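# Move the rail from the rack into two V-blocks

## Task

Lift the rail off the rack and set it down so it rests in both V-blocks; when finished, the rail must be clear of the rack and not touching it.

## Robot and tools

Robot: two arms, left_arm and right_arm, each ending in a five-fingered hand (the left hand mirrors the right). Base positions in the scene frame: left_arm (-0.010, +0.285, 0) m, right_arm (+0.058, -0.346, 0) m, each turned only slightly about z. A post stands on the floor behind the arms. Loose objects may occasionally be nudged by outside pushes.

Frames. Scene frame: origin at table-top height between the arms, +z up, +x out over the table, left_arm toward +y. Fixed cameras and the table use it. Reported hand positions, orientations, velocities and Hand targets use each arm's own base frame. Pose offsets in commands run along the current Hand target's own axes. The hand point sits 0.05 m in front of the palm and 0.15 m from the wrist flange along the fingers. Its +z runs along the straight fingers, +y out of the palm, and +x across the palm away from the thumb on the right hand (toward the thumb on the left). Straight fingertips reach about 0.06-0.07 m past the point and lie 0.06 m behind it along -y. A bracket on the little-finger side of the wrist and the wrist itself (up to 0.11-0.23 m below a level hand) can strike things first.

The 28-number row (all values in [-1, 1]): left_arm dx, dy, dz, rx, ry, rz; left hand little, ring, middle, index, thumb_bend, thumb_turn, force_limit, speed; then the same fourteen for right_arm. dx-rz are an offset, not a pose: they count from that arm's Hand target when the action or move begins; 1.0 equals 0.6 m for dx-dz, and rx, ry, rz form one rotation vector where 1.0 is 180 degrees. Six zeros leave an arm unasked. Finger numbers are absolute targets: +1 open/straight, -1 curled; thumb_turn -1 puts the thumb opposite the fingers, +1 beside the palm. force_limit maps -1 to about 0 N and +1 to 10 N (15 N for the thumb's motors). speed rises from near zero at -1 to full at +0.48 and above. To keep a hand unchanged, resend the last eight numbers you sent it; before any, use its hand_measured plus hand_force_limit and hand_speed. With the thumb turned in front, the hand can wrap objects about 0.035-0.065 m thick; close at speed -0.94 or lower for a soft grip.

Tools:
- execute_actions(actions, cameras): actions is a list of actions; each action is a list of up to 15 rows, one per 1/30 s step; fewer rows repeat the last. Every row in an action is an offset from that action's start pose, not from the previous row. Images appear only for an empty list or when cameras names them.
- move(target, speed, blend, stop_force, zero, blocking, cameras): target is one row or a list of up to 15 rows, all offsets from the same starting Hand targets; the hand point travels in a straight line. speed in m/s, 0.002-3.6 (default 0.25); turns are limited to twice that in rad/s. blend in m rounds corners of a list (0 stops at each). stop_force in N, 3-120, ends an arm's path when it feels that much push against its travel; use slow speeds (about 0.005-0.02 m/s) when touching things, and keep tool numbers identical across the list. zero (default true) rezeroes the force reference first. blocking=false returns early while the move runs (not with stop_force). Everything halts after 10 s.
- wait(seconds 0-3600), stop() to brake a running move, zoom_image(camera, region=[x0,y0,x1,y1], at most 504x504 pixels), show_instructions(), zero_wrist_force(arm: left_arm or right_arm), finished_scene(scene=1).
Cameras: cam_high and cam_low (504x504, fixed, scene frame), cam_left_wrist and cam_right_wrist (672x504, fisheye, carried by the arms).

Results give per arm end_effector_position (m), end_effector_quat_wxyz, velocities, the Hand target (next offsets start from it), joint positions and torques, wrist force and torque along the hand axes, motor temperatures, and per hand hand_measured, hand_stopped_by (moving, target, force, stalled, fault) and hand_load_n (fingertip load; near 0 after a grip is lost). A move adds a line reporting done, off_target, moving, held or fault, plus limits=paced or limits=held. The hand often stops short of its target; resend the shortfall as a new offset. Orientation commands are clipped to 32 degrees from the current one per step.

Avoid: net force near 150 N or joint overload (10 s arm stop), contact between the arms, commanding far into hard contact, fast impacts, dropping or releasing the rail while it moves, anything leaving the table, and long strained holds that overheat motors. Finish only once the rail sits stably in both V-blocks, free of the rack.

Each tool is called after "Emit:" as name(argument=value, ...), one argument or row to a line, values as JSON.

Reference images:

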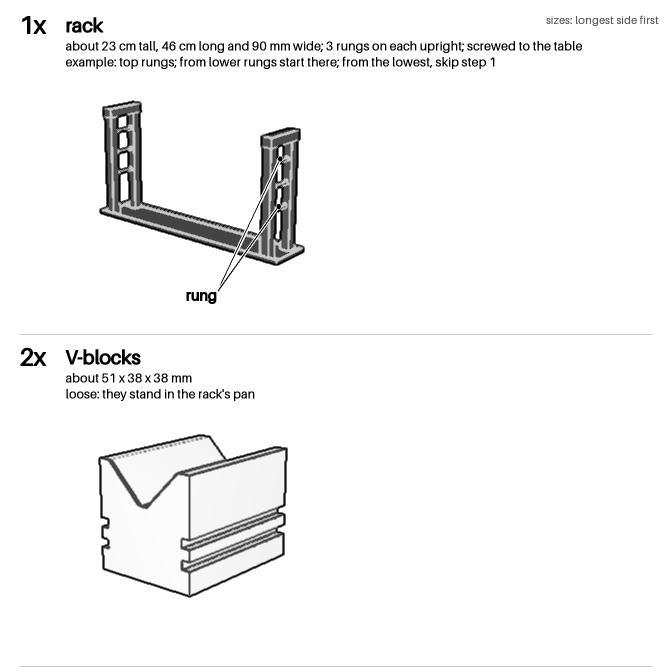

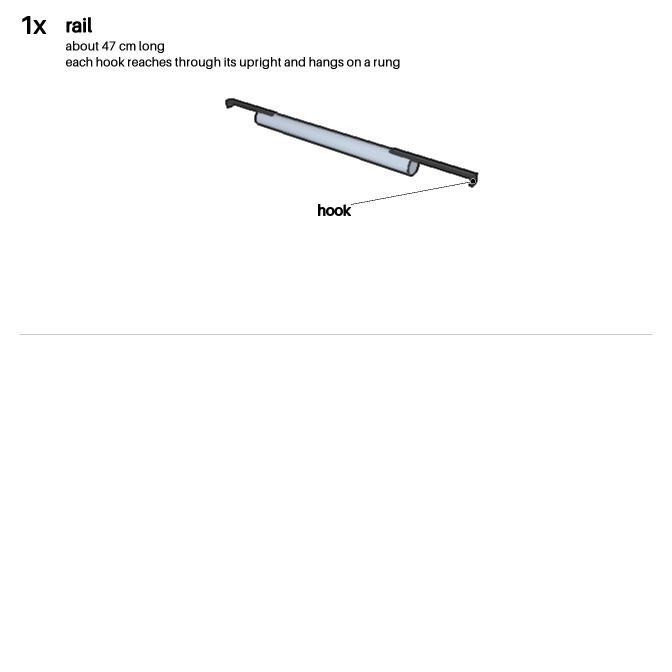

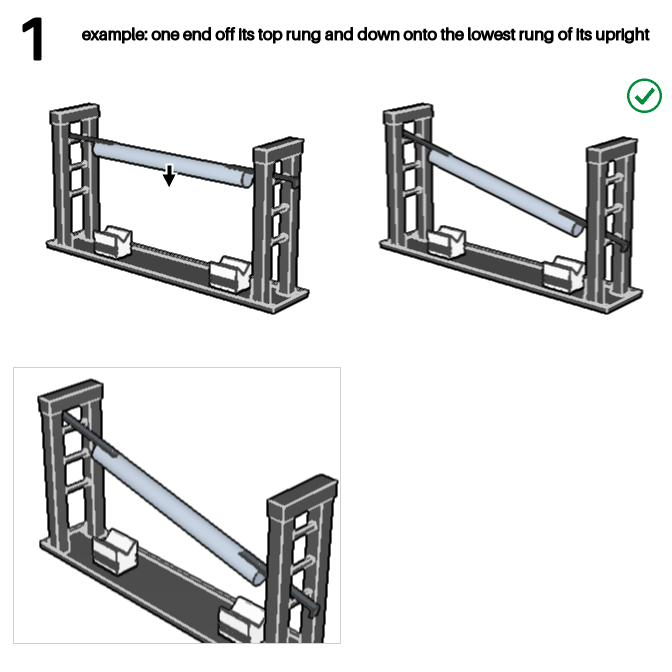

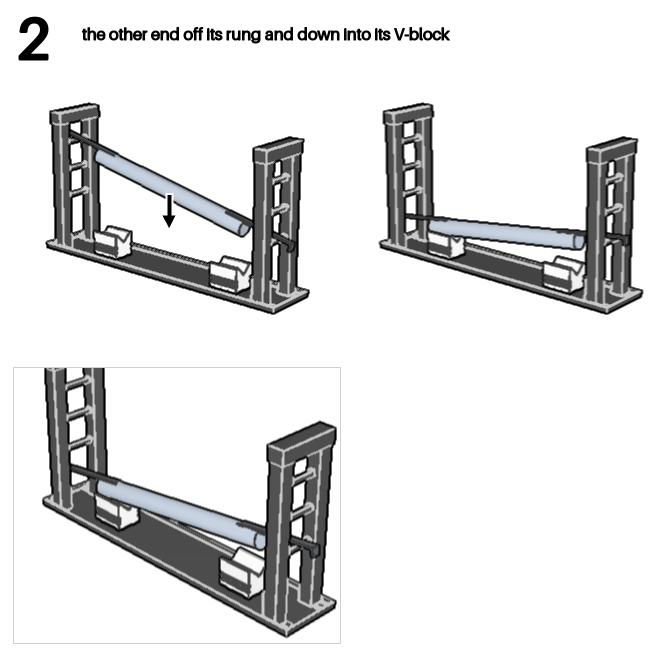

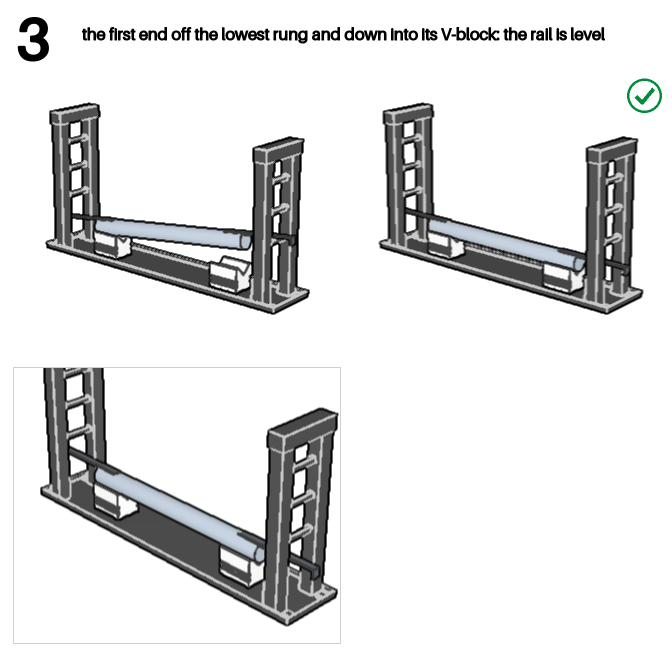

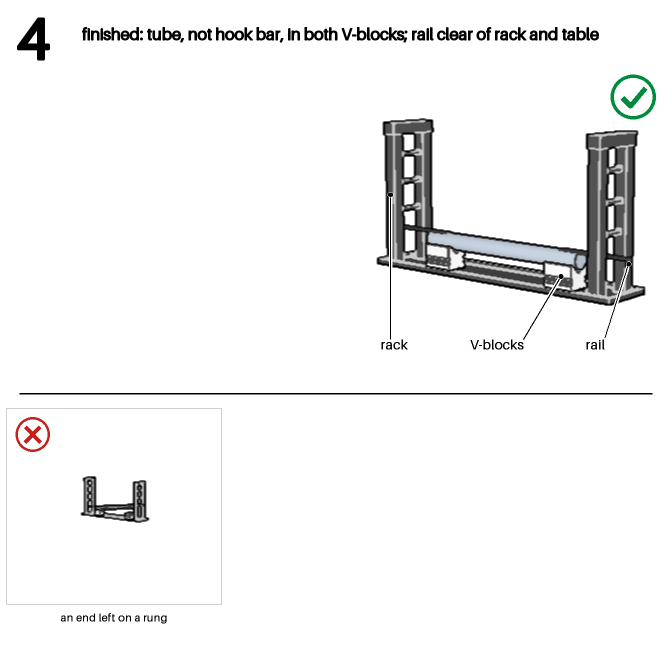

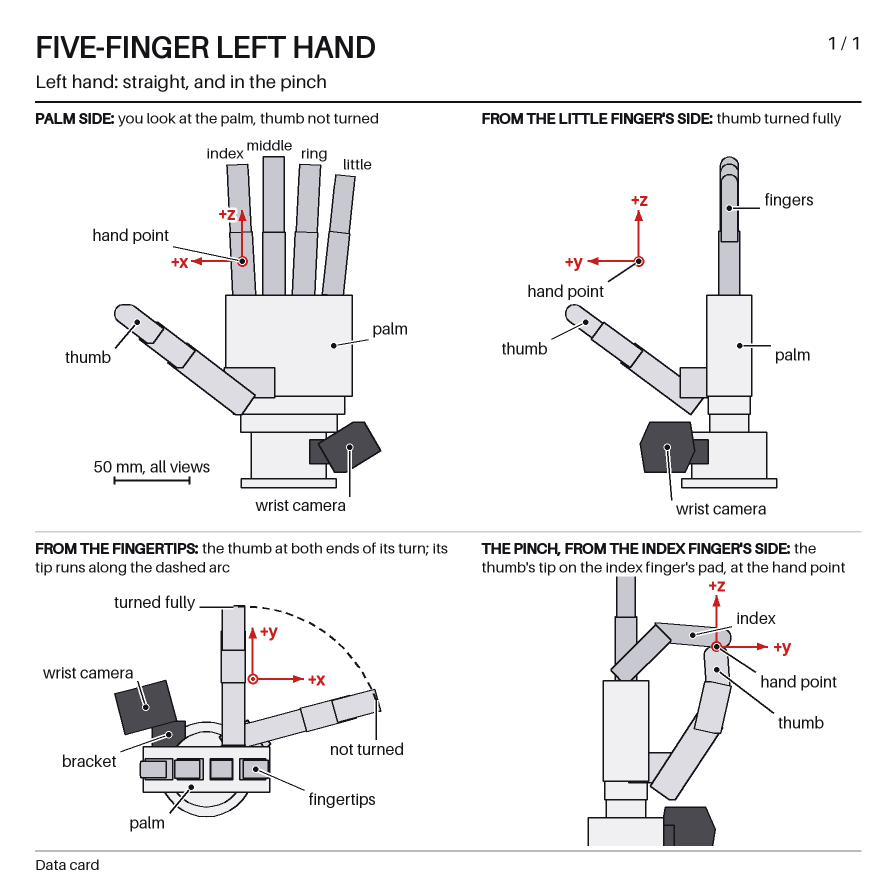

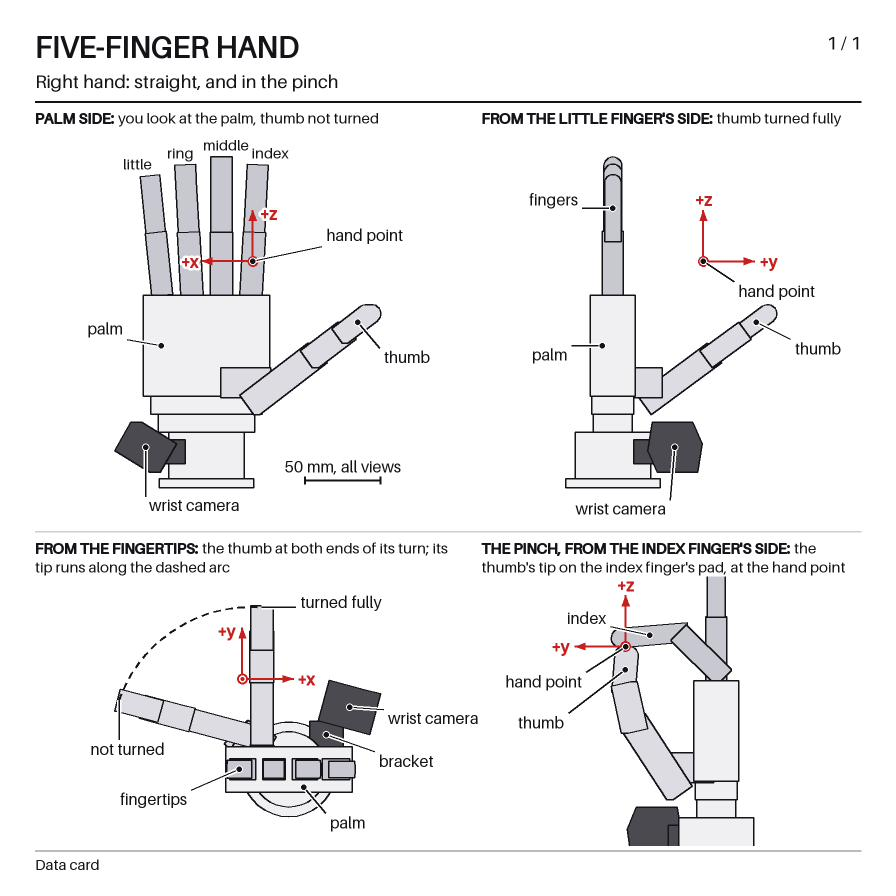

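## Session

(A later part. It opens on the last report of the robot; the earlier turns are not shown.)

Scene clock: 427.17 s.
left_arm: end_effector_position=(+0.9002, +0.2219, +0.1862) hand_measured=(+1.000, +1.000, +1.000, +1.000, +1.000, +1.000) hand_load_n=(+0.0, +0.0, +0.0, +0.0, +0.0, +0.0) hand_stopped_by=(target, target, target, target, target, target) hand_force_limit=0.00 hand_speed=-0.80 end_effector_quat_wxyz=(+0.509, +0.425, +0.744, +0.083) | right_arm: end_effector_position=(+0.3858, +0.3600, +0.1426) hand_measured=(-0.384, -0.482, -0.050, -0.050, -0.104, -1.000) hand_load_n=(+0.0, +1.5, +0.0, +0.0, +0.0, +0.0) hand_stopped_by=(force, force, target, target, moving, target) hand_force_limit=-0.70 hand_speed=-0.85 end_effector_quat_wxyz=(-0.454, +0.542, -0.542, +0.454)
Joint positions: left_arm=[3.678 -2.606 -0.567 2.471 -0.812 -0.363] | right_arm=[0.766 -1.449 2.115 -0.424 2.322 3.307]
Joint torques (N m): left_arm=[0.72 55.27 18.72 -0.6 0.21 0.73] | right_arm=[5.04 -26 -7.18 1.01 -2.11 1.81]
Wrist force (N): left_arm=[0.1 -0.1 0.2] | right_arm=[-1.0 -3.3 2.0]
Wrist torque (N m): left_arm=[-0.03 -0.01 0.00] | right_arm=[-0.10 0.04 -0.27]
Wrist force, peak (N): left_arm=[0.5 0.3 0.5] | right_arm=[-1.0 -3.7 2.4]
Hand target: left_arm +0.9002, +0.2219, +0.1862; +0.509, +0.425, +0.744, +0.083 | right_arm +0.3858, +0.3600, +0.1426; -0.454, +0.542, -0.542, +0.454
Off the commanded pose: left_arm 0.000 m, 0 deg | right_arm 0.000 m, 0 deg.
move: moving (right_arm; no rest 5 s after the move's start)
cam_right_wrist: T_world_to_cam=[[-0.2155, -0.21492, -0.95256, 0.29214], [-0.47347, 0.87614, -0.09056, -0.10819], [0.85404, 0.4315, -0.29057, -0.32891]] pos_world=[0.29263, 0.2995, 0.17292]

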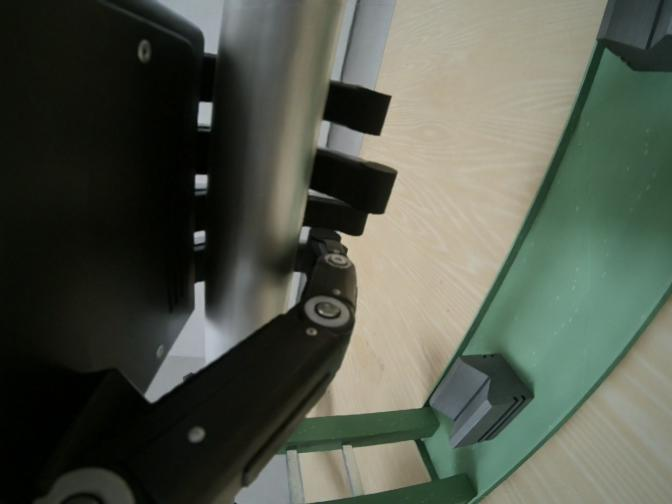

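Emit:
wait(
  seconds=0.5,
  cameras=["cam_right_wrist"],
)

Emit:
zoom_image(
  camera="cam_right_wrist",
  region=[190, 60, 420, 350],
)

Scene clock: 429.90 s.
left_arm: end_effector_position=(+0.9002, +0.2219, +0.1862) hand_measured=(+1.000, +1.000, +1.000, +1.000, +1.000, +1.000) hand_load_n=(+0.0, +0.0, +0.0, +0.0, +0.0, +0.0) hand_stopped_by=(target, target, target, target, target, target) hand_force_limit=0.00 hand_speed=-0.80 end_effector_quat_wxyz=(+0.509, +0.425, +0.744, +0.083) | right_arm: end_effector_position=(+0.3858, +0.3600, +0.1426) hand_measured=(-0.384, -0.482, -0.050, -0.050, -0.224, -1.000) hand_load_n=(+0.0, +1.5, +0.0, +0.0, +2.5, +0.0) hand_stopped_by=(force, force, target, target, force, target) hand_force_limit=-0.70 hand_speed=-0.85 end_effector_quat_wxyz=(-0.454, +0.542, -0.542, +0.454)
Joint positions: left_arm=[3.678 -2.606 -0.567 2.471 -0.812 -0.363] | right_arm=[0.766 -1.449 2.115 -0.424 2.322 3.307]
Joint torques (N m): left_arm=[1.79 55.61 18.73 -0.64 0.11 0.96] | right_arm=[5.43 -23.28 -6.6 1.03 -2.02 1.77]
Wrist force (N): left_arm=[0.0 0.2 0.1] | right_arm=[-0.9 -1.2 2.1]
Wrist torque (N m): left_arm=[0.02 0.00 -0.01] | right_arm=[0.05 0.02 -0.24]
Wrist force, peak (N): left_arm=[0.6 0.1 0.5] | right_arm=[-1.0 -3.6 2.2]
Hand target: left_arm +0.9002, +0.2219, +0.1862; +0.509, +0.425, +0.744, +0.083 | right_arm +0.3858, +0.3600, +0.1426; -0.454, +0.542, -0.542, +0.454
Off the commanded pose: left_arm 0.000 m, 0 deg | right_arm 0.000 m, 0 deg.
wait: 0.50 s; at rest from the start
cam_right_wrist: T_world_to_cam=[[-0.2155, -0.21492, -0.95256, 0.29214], [-0.47347, 0.87614, -0.09056, -0.10819], [0.85404, 0.4315, -0.29057, -0.32891]] pos_world=[0.29263, 0.2995, 0.17292]

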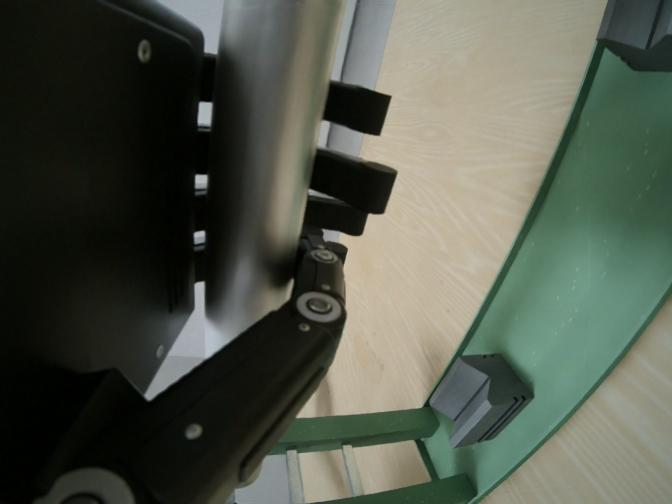

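Scaled by 1.738 from the camera's image (finer frame: 960x720).

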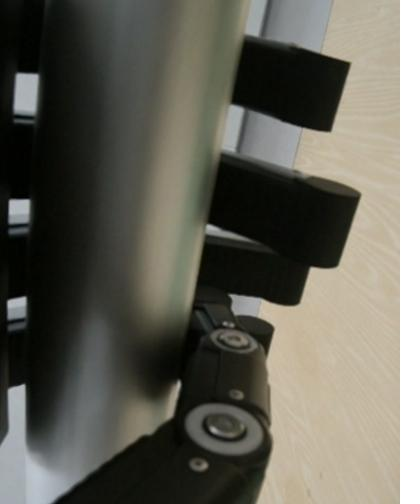

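Emit:
move(
  target=[0,0,0,0,0,0,1,1,1,1,1,1,0,-0.8,0,0,0,0,0,0,-0.7,-0.7,-0.2,-0.2,-0.5,-1,-0.4,-0.9],
  cameras=["cam_right_wrist"],
)

Scene clock: 434.90 s.
left_arm: end_effector_position=(+0.9002, +0.2219, +0.1862) hand_measured=(+1.000, +1.000, +1.000, +1.000, +1.000, +1.000) hand_load_n=(+0.0, +0.0, +0.0, +0.0, +0.0, +0.0) hand_stopped_by=(target, target, target, target, target, target) hand_force_limit=0.00 hand_speed=-0.80 end_effector_quat_wxyz=(+0.509, +0.425, +0.744, +0.083) | right_arm: end_effector_position=(+0.3857, +0.3600, +0.1425) hand_measured=(-0.642, -0.620, -0.200, -0.200, -0.242, -1.000) hand_load_n=(+3.5, +0.5, +0.0, +0.0, +2.5, +0.0) hand_stopped_by=(force, force, target, target, force, target) hand_force_limit=-0.40 hand_speed=-0.90 end_effector_quat_wxyz=(-0.454, +0.542, -0.542, +0.454)
Joint positions: left_arm=[3.678 -2.606 -0.567 2.471 -0.812 -0.363] | right_arm=[0.766 -1.449 2.115 -0.424 2.322 3.307]
Joint torques (N m): left_arm=[0.54 55.09 19.35 -0.5 0.25 0.9] | right_arm=[5.53 -19.04 -7.01 -2.54 -1.07 1.79]
Wrist force (N): left_arm=[0.1 0.1 0.3] | right_arm=[-1.3 9.2 1.5]
Wrist torque (N m): left_arm=[0.00 -0.01 -0.01] | right_arm=[0.56 0.02 0.21]
Wrist force, peak (N): left_arm=[0.0 -0.1 0.9] | right_arm=[-1.4 9.6 1.3]
Hand target: left_arm +0.9002, +0.2219, +0.1862; +0.509, +0.425, +0.744, +0.083 | right_arm +0.3858, +0.3600, +0.1426; -0.454, +0.542, -0.542, +0.454
Off the commanded pose: left_arm 0.000 m, 0 deg | right_arm 0.000 m, 0 deg.
move: done
cam_right_wrist: T_world_to_cam=[[-0.21549, -0.21494, -0.95256, 0.29214], [-0.47348, 0.87613, -0.09058, -0.10819], [0.85404, 0.4315, -0.29057, -0.32891]] pos_world=[0.29263, 0.2995, 0.17292]

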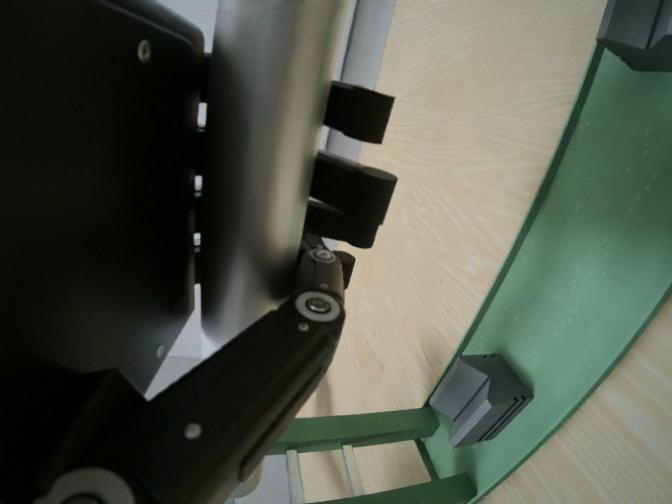

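Emit:
move(
  target=[0,0,0,0,0,0,1,1,1,1,1,1,0,-0.8,0,-0.0115,-0.0020,0,0,0,-0.7,-0.7,-0.2,-0.2,-0.5,-1,-0.4,-0.9],
  speed=0.02,
  cameras=["cam_low","cam_right_wrist"],
)

Scene clock: 439.63 s.
left_arm: end_effector_position=(+0.9002, +0.2219, +0.1862) hand_measured=(+1.000, +1.000, +1.000, +1.000, +1.000, +1.000) hand_load_n=(+0.0, +0.0, +0.0, +0.0, +0.0, +0.0) hand_stopped_by=(target, target, target, target, target, target) hand_force_limit=0.00 hand_speed=-0.80 end_effector_quat_wxyz=(+0.509, +0.425, +0.744, +0.083) | right_arm: end_effector_position=(+0.3858, +0.3601, +0.1498) hand_measured=(-0.642, -0.620, -0.200, -0.200, -0.242, -1.000) hand_load_n=(+3.0, +1.0, +0.0, +0.0, +4.5, +0.0) hand_stopped_by=(force, force, target, target, force, target) hand_force_limit=-0.40 hand_speed=-0.90 end_effector_quat_wxyz=(-0.454, +0.542, -0.542, +0.454) end_effector_velocity=(+0.001, +0.001, +0.001) end_effector_angular_velocity=(+0.003, -0.003, +0.000)
Joint positions: left_arm=[3.678 -2.606 -0.567 2.471 -0.812 -0.363] | right_arm=[0.766 -1.461 2.105 -0.403 2.322 3.307]
Joint velocities: left_arm=[within noise] | right_arm=[0 0.001 0 -0.005 0 0]
Joint torques (N m): left_arm=[1.64 54.52 18.88 -0.92 0.19 0.97] | right_arm=[-0.49 -13.72 -17.09 -3.69 0.64 -0.34]
Wrist force (N): left_arm=[0.1 0.1 0.3] | right_arm=[-1.4 10.6 1.4]
Wrist torque (N m): left_arm=[-0.01 0.00 0.00] | right_arm=[0.62 0.00 0.19]
Wrist force, peak (N): left_arm=[0.6 -0.3 0.6] | right_arm=[-1.7 11.4 2.5]
Hand target: left_arm +0.9002, +0.2219, +0.1862; +0.509, +0.425, +0.744, +0.083 | right_arm +0.3858, +0.3600, +0.1496; -0.454, +0.542, -0.542, +0.454
Off the commanded pose: left_arm 0.000 m, 0 deg | right_arm 0.000 m, 0 deg.
move: done
cam_right_wrist: T_world_to_cam=[[-0.21547, -0.21479, -0.9526, 0.299], [-0.47345, 0.87616, -0.09047, -0.10761], [0.85406, 0.43151, -0.29048, -0.32697]] pos_world=[0.29273, 0.2996, 0.18011]

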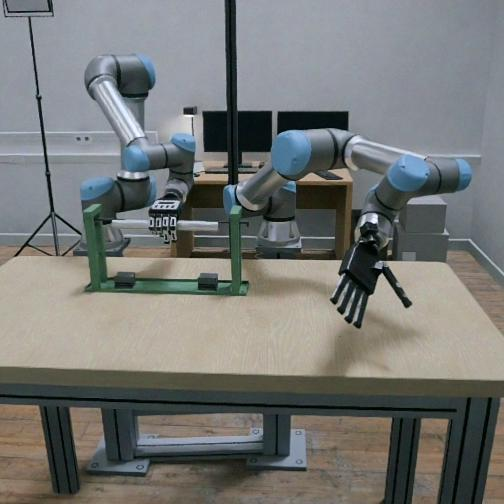

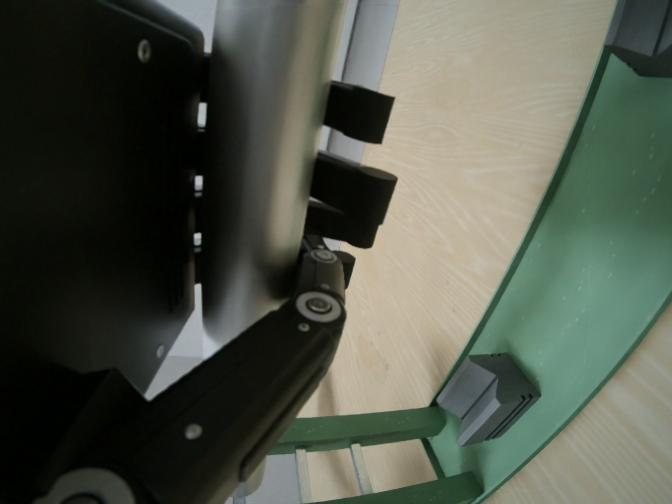

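Emit:
zoom_image(
  camera="cam_low",
  region=[75, 190, 255, 300],
)

Scaled by 2.800 from the camera's image (finer frame: 720x720).

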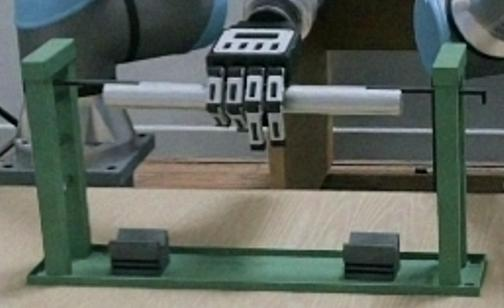

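Emit:
move(
  target=[0,0,0,0,0,0,1,1,1,1,1,1,0,-0.8,0,0,0,0,0,0,-0.9,-0.9,-0.28,-0.28,-0.6,-1,0.0,-0.9],
  cameras=["cam_low","cam_right_wrist"],
)

Scene clock: 447.17 s.
left_arm: end_effector_position=(+0.9002, +0.2219, +0.1862) hand_measured=(+1.000, +1.000, +1.000, +1.000, +1.000, +1.000) hand_load_n=(+0.0, +0.0, +0.0, +0.0, +0.0, +0.0) hand_stopped_by=(target, target, target, target, target, target) hand_force_limit=0.00 hand_speed=-0.80 end_effector_quat_wxyz=(+0.509, +0.425, +0.744, +0.083) | right_arm: end_effector_position=(+0.3858, +0.3600, +0.1496) hand_measured=(-0.772, -0.740, -0.234, -0.244, -0.262, -1.000) hand_load_n=(+5.0, +5.0, +5.0, +5.5, +8.0, +0.5) hand_stopped_by=(force, force, force, force, force, target) hand_force_limit=0.00 hand_speed=-0.90 end_effector_quat_wxyz=(-0.454, +0.542, -0.542, +0.454)
Joint positions: left_arm=[3.678 -2.606 -0.567 2.471 -0.812 -0.363] | right_arm=[0.766 -1.461 2.106 -0.403 2.322 3.307]
Joint torques (N m): left_arm=[0.29 54.18 18.67 -0.28 -0.07 0.98] | right_arm=[-5.55 -18.77 -8.78 -3.27 -1.46 -1.61]
Wrist force (N): left_arm=[0.3 0.0 0.2] | right_arm=[-2.4 11.3 6.5]
Wrist torque (N m): left_arm=[-0.01 -0.03 0.01] | right_arm=[0.44 -0.07 0.15]
Wrist force, peak (N): left_arm=[0.4 -0.1 0.7] | right_arm=[-2.4 11.3 6.5]
Hand target: left_arm +0.9002, +0.2219, +0.1862; +0.509, +0.425, +0.744, +0.083 | right_arm +0.3858, +0.3600, +0.1496; -0.454, +0.542, -0.542, +0.454
Off the commanded pose: left_arm 0.000 m, 0 deg | right_arm 0.000 m, 0 deg.
move: done
cam_right_wrist: T_world_to_cam=[[-0.2155, -0.21492, -0.95256, 0.29881], [-0.47347, 0.87614, -0.09056, -0.10756], [0.85404, 0.4315, -0.29057, -0.32687]] pos_world=[0.29263, 0.2995, 0.17991]

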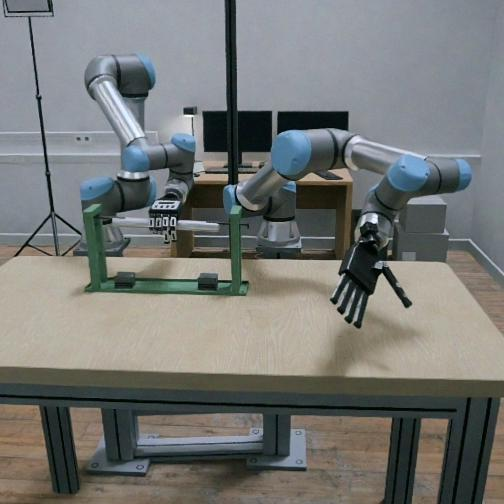

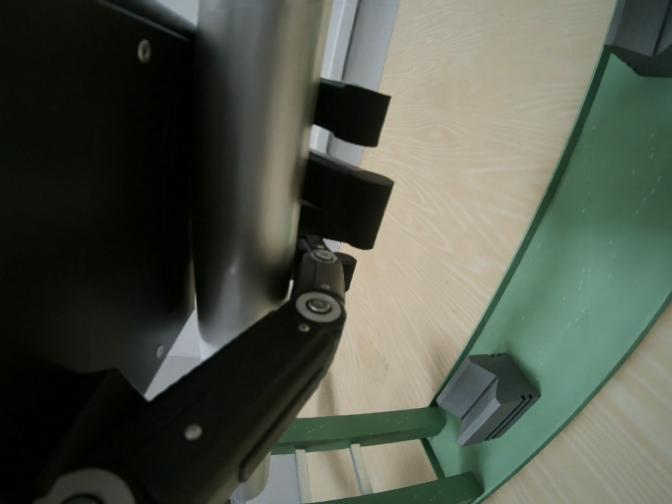

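Emit:
zoom_image(
  camera="cam_low",
  region=[75, 190, 255, 300],
)

Emit:
zoom_image(
  camera="cam_low",
  region=[195, 195, 255, 255],
)

Emit:
zoom_image(
  camera="cam_low",
  region=[75, 195, 135, 255],
)

Scaled by 2.800 from the camera's image (finer frame: 720x720).

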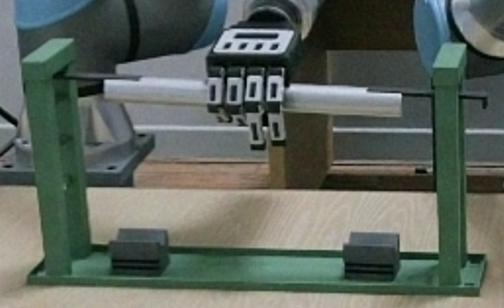

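Scaled by 8.400 from the camera's image (finer frame: 720x720).

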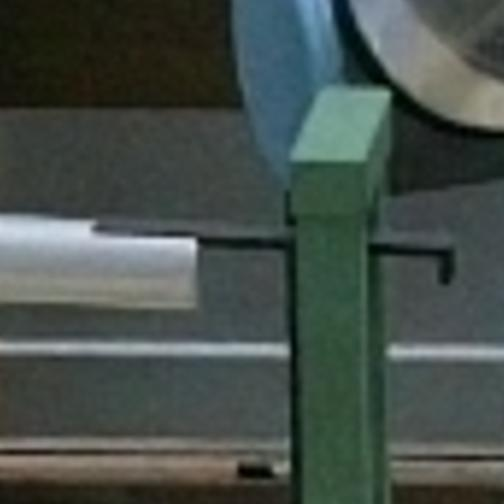

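Scaled by 8.400 from the camera's image (finer frame: 720x720).

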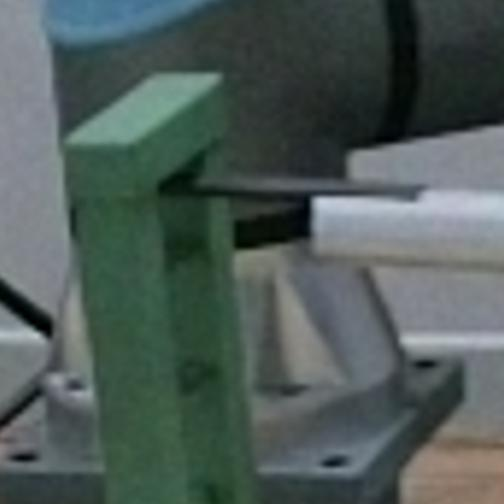

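Emit:
execute_actions(
  actions=[],
)

Emit:
zoom_image(
  camera="cam_high",
  region=[290, 160, 360, 230],
)

Emit:
zoom_image(
  camera="cam_high",
  region=[235, 290, 315, 380],
)

Scene clock: 457.33 s.
left_arm: end_effector_position=(+0.9002, +0.2219, +0.1862) hand_measured=(+1.000, +1.000, +1.000, +1.000, +1.000, +1.000) hand_load_n=(+0.0, +0.0, +0.0, +0.0, +0.0, +0.0) hand_stopped_by=(target, target, target, target, target, target) hand_force_limit=0.00 hand_speed=-0.80 end_effector_quat_wxyz=(+0.509, +0.425, +0.744, +0.083) | right_arm: end_effector_position=(+0.3858, +0.3600, +0.1496) hand_measured=(-0.772, -0.740, -0.234, -0.244, -0.262, -1.000) hand_load_n=(+5.0, +4.5, +5.0, +6.0, +8.0, +0.5) hand_stopped_by=(force, force, force, force, force, target) hand_force_limit=0.00 hand_speed=-0.90 end_effector_quat_wxyz=(-0.454, +0.542, -0.542, +0.454)
Joint positions: left_arm=[3.678 -2.606 -0.567 2.471 -0.812 -0.363] | right_arm=[0.766 -1.461 2.106 -0.403 2.322 3.307]
Joint velocities: within noise
Joint torques (N m): left_arm=[0.99 54.34 18.88 -0.6 0.1 1.11] | right_arm=[3.6 -27 -11.75 -3.35 -0.93 -1.61]
Motor temperatures (°C): left_arm=[39 41 35 46 44 48] | right_arm=[35 41 37 38 46 38]
Wrist force (N): left_arm=[-0.2 -0.1 0.4] | right_arm=[-2.0 11.1 6.2]
Wrist torque (N m): left_arm=[-0.04 0.04 -0.01] | right_arm=[0.46 -0.12 0.18]
Wrist force, peak (N): left_arm=[0.5 0.0 0.7] | right_arm=[-1.9 11.7 6.4]
Hand target: left_arm +0.9002, +0.2219, +0.1862; +0.509, +0.425, +0.744, +0.083 | right_arm +0.3858, +0.3600, +0.1496; -0.454, +0.542, -0.542, +0.454
Off the commanded pose: left_arm 0.000 m, 0 deg | right_arm 0.000 m, 0 deg.
camera_calibration:
cam_right_wrist: T_world_to_cam=[[-0.2155, -0.21492, -0.95256, 0.29883], [-0.47347, 0.87614, -0.09056, -0.10751], [0.85404, 0.4315, -0.29057, -0.32696]] pos_world=[0.29273, 0.2995, 0.17991]

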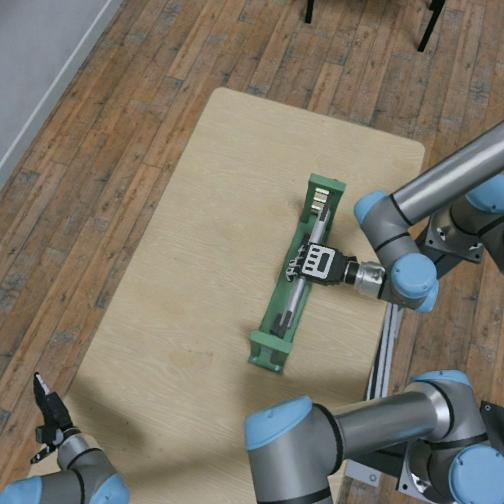

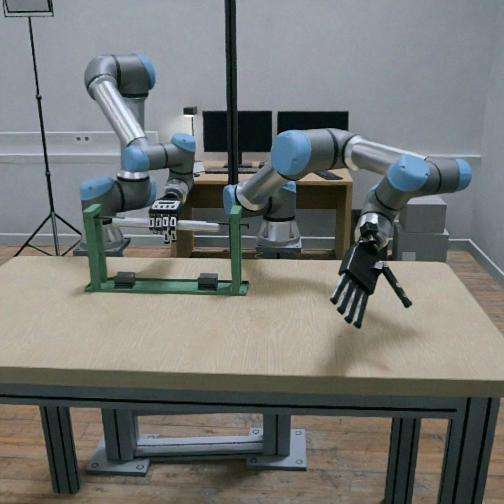

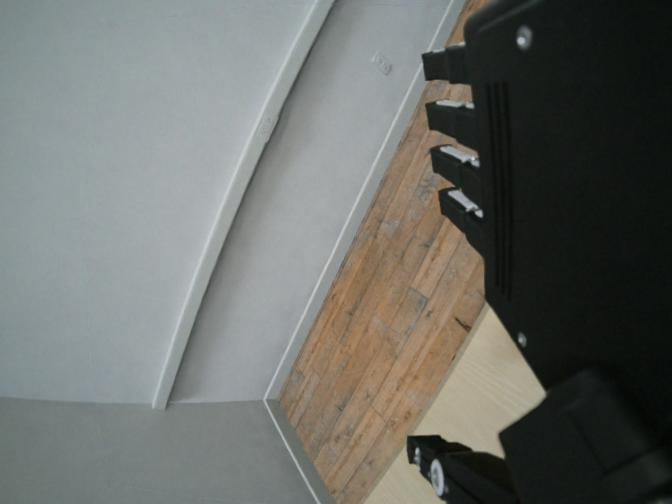

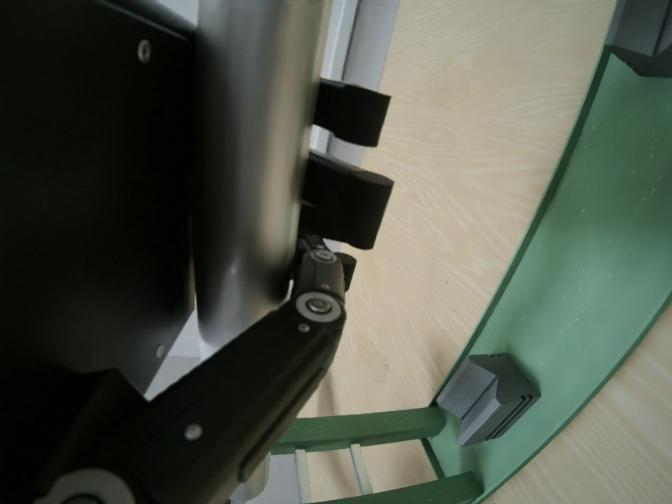

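Scaled by 7.200 from the camera's image (finer frame: 720x720).

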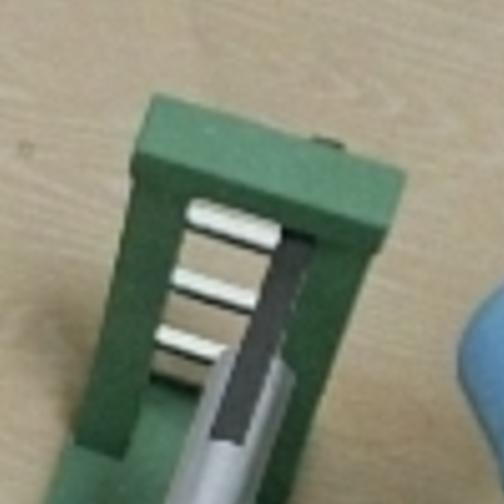

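Scaled by 5.600 from the camera's image (finer frame: 720x720).

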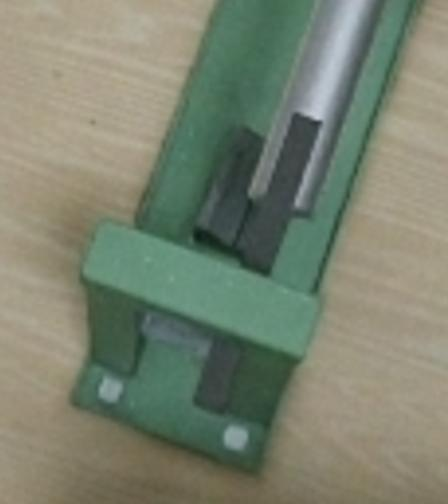

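Emit:
move(
  target=[0,0,0,0,0,0,1,1,1,1,1,1,0,-0.8,0,-0.0035,0.0197,0,0,0,-0.9,-0.9,-0.28,-0.28,-0.6,-1,0.0,-0.9],
  speed=0.03,
  cameras=["cam_high","cam_low","cam_right_wrist"],
)

Emit:
zoom_image(
  camera="cam_high",
  region=[290, 160, 360, 230],
)

Emit:
zoom_image(
  camera="cam_high",
  region=[235, 290, 315, 380],
)

Scene clock: 491.23 s.
left_arm: end_effector_position=(+0.9002, +0.2219, +0.1862) hand_measured=(+1.000, +1.000, +1.000, +1.000, +1.000, +1.000) hand_load_n=(+0.0, +0.5, +0.0, +0.0, +0.0, +0.0) hand_stopped_by=(target, target, target, target, target, target) hand_force_limit=0.00 hand_speed=-0.80 end_effector_quat_wxyz=(+0.509, +0.425, +0.744, +0.083) | right_arm: end_effector_position=(+0.3980, +0.3602, +0.1496) hand_measured=(-0.772, -0.740, -0.234, -0.244, -0.262, -1.000) hand_load_n=(+2.0, +0.0, +5.0, +5.5, +8.0, +0.5) hand_stopped_by=(force, force, force, force, force, target) hand_force_limit=0.00 hand_speed=-0.90 end_effector_quat_wxyz=(-0.454, +0.542, -0.542, +0.454)
Joint positions: left_arm=[3.678 -2.606 -0.567 2.471 -0.812 -0.363] | right_arm=[0.742 -1.45 2.092 -0.407 2.298 3.299]
Joint torques (N m): left_arm=[0.79 54.57 19.4 -0.8 -0.1 1.43] | right_arm=[7.41 -36 -12.61 -2.77 2.97 0.5]
Wrist force (N): left_arm=[0.2 0.0 0.3] | right_arm=[-1.2 10.1 0.1]
Wrist torque (N m): left_arm=[-0.02 -0.02 -0.01] | right_arm=[0.69 0.10 0.25]
Wrist force, peak (N): left_arm=[0.6 -0.2 0.4] | right_arm=[-1.9 11.7 6.4]
Hand target: left_arm +0.9002, +0.2219, +0.1862; +0.509, +0.425, +0.744, +0.083 | right_arm +0.3978, +0.3600, +0.1496; -0.454, +0.542, -0.542, +0.454
Off the commanded pose: left_arm 0.000 m, 0 deg | right_arm 0.000 m, 0 deg.
move: done
cam_right_wrist: T_world_to_cam=[[-0.2154, -0.21491, -0.95258, 0.30153], [-0.47359, 0.87608, -0.09056, -0.1018], [0.854, 0.43163, -0.29049, -0.33735]] pos_world=[0.30483, 0.2996, 0.18002]

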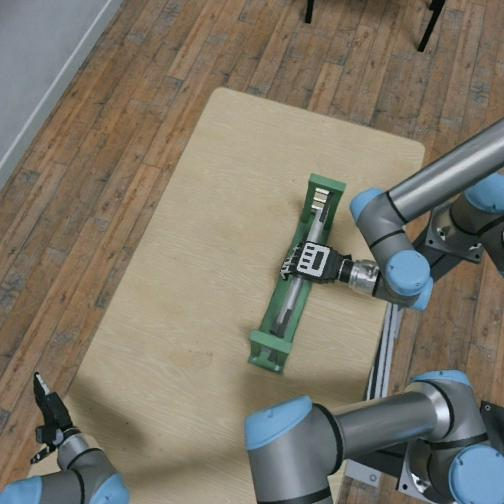

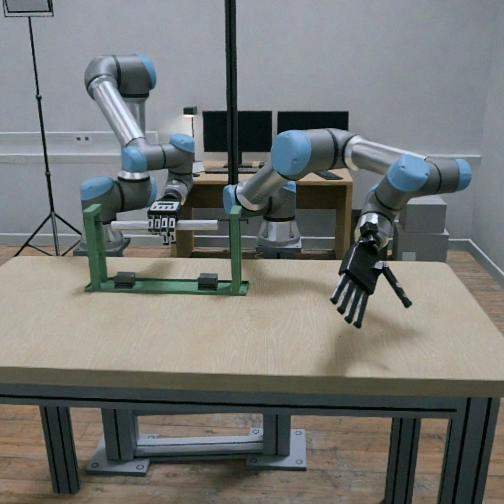

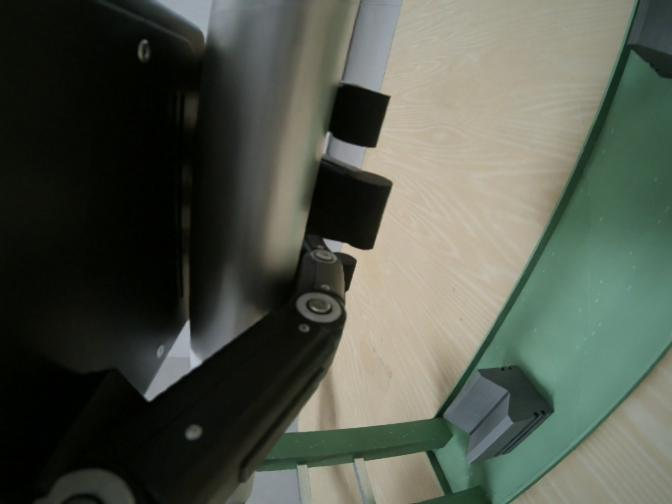

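Scaled by 7.200 from the camera's image (finer frame: 720x720).

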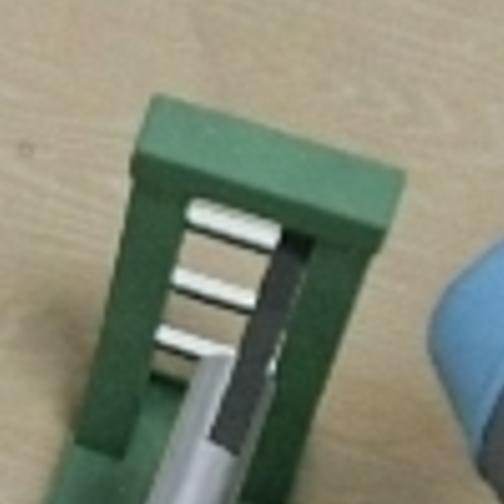

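Scaled by 5.600 from the camera's image (finer frame: 720x720).

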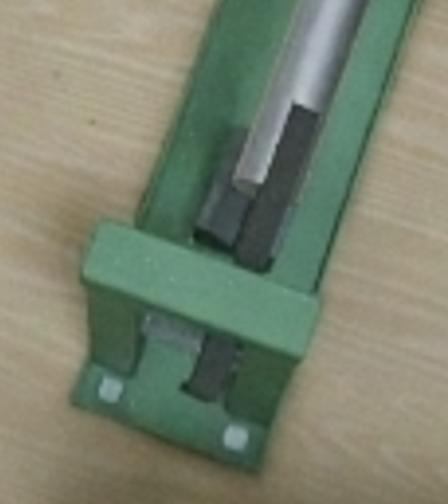

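Emit:
zoom_image(
  camera="cam_right_wrist",
  region=[150, 0, 450, 350],
)

Emit:
zoom_image(
  camera="cam_low",
  region=[75, 190, 255, 300],
)

Scaled by 1.440 from the camera's image (finer frame: 960x720).

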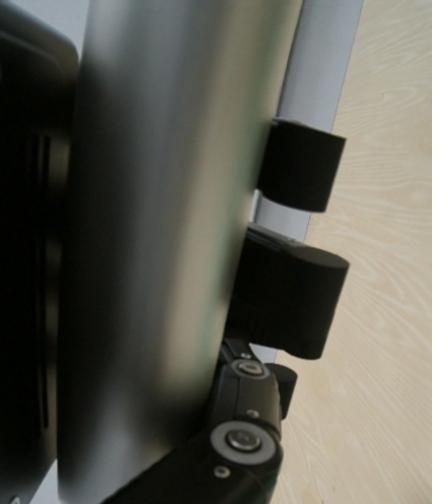

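Scaled by 2.800 from the camera's image (finer frame: 720x720).

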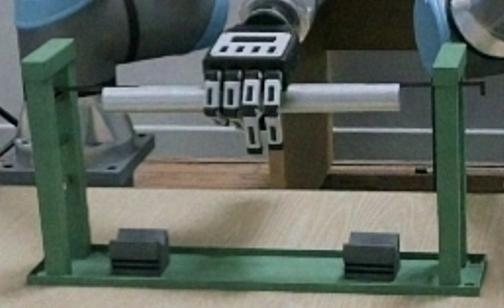

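Emit:
move(
  target=[0,0,0,0,0,0,1,1,1,1,1,1,0,-0.8,0,0.0140,-0.0030,0,0,0,-0.9,-0.9,-0.28,-0.28,-0.6,-1,0.0,-0.9],
  speed=0.02,
  cameras=["cam_high","cam_low","cam_right_wrist"],
)

Emit:
zoom_image(
  camera="cam_low",
  region=[75, 190, 255, 300],
)

Scene clock: 561.87 s.
left_arm: end_effector_position=(+0.9002, +0.2219, +0.1862) hand_measured=(+1.000, +1.000, +1.000, +1.000, +1.000, +1.000) hand_load_n=(+0.0, +0.0, +0.0, +0.0, +0.0, +0.0) hand_stopped_by=(target, target, target, target, target, target) hand_force_limit=0.00 hand_speed=-0.80 end_effector_quat_wxyz=(+0.509, +0.425, +0.744, +0.083) | right_arm: end_effector_position=(+0.3945, +0.3600, +0.1414) hand_measured=(-0.772, -0.740, -0.234, -0.244, -0.262, -1.000) hand_load_n=(+0.5, +0.0, +5.0, +5.5, +8.0, +0.5) hand_stopped_by=(force, force, force, force, force, target) hand_force_limit=0.00 hand_speed=-0.90 end_effector_quat_wxyz=(-0.454, +0.542, -0.542, +0.454)
Joint positions: left_arm=[3.678 -2.606 -0.567 2.471 -0.812 -0.363] | right_arm=[0.749 -1.44 2.107 -0.43 2.305 3.302]
Joint torques (N m): left_arm=[1.14 54.02 17.85 -0.81 -0.12 1.17] | right_arm=[-5.13 -31.66 -25.55 0.58 1 0.96]
Wrist force (N): left_arm=[0.3 -0.2 0.6] | right_arm=[-1.1 5.3 -2.4]
Wrist torque (N m): left_arm=[-0.08 -0.02 0.01] | right_arm=[0.46 0.16 -0.06]
Wrist force, peak (N): left_arm=[0.4 -0.1 0.8] | right_arm=[-1.5 10.6 0.3]
Hand target: left_arm +0.9002, +0.2219, +0.1862; +0.509, +0.425, +0.744, +0.083 | right_arm +0.3945, +0.3600, +0.1416; -0.454, +0.542, -0.542, +0.454
Off the commanded pose: left_arm 0.000 m, 0 deg | right_arm 0.000 m, 0 deg.
move: done
cam_right_wrist: T_world_to_cam=[[-0.21557, -0.21498, -0.95253, 0.293], [-0.47349, 0.87613, -0.09058, -0.10416], [0.85401, 0.43148, -0.29066, -0.33663]] pos_world=[0.30133, 0.2995, 0.17181]

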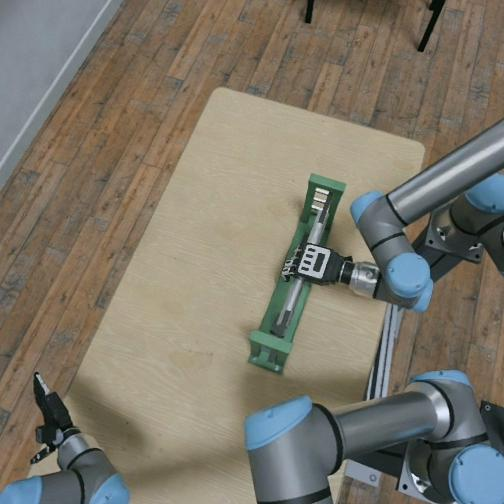

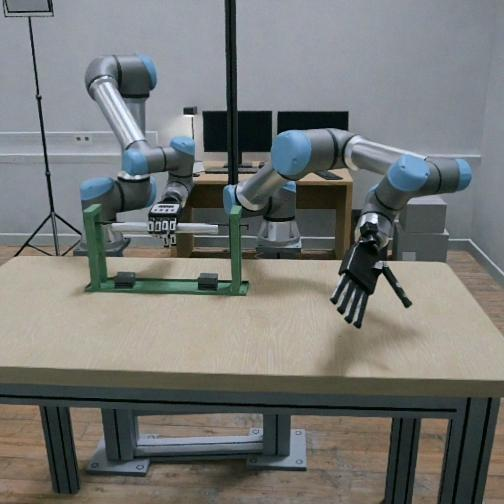

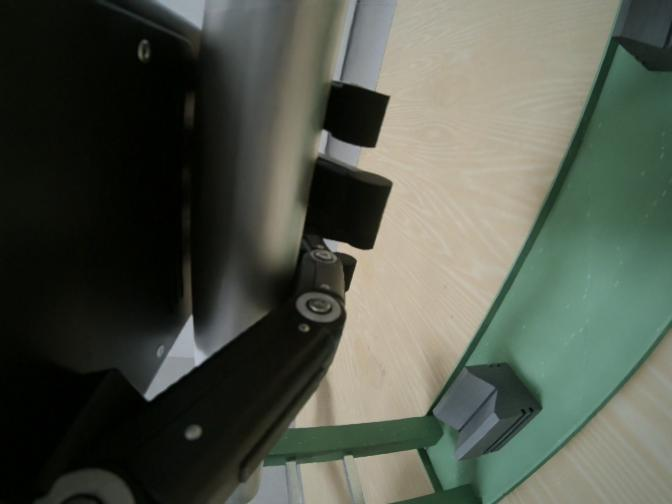

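Scaled by 2.800 from the camera's image (finer frame: 720x720).

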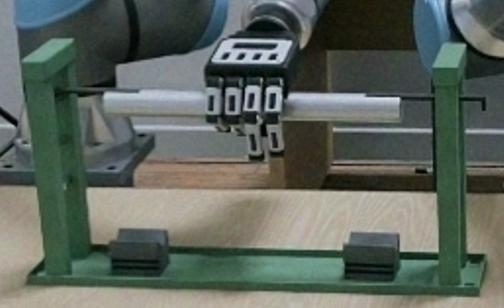

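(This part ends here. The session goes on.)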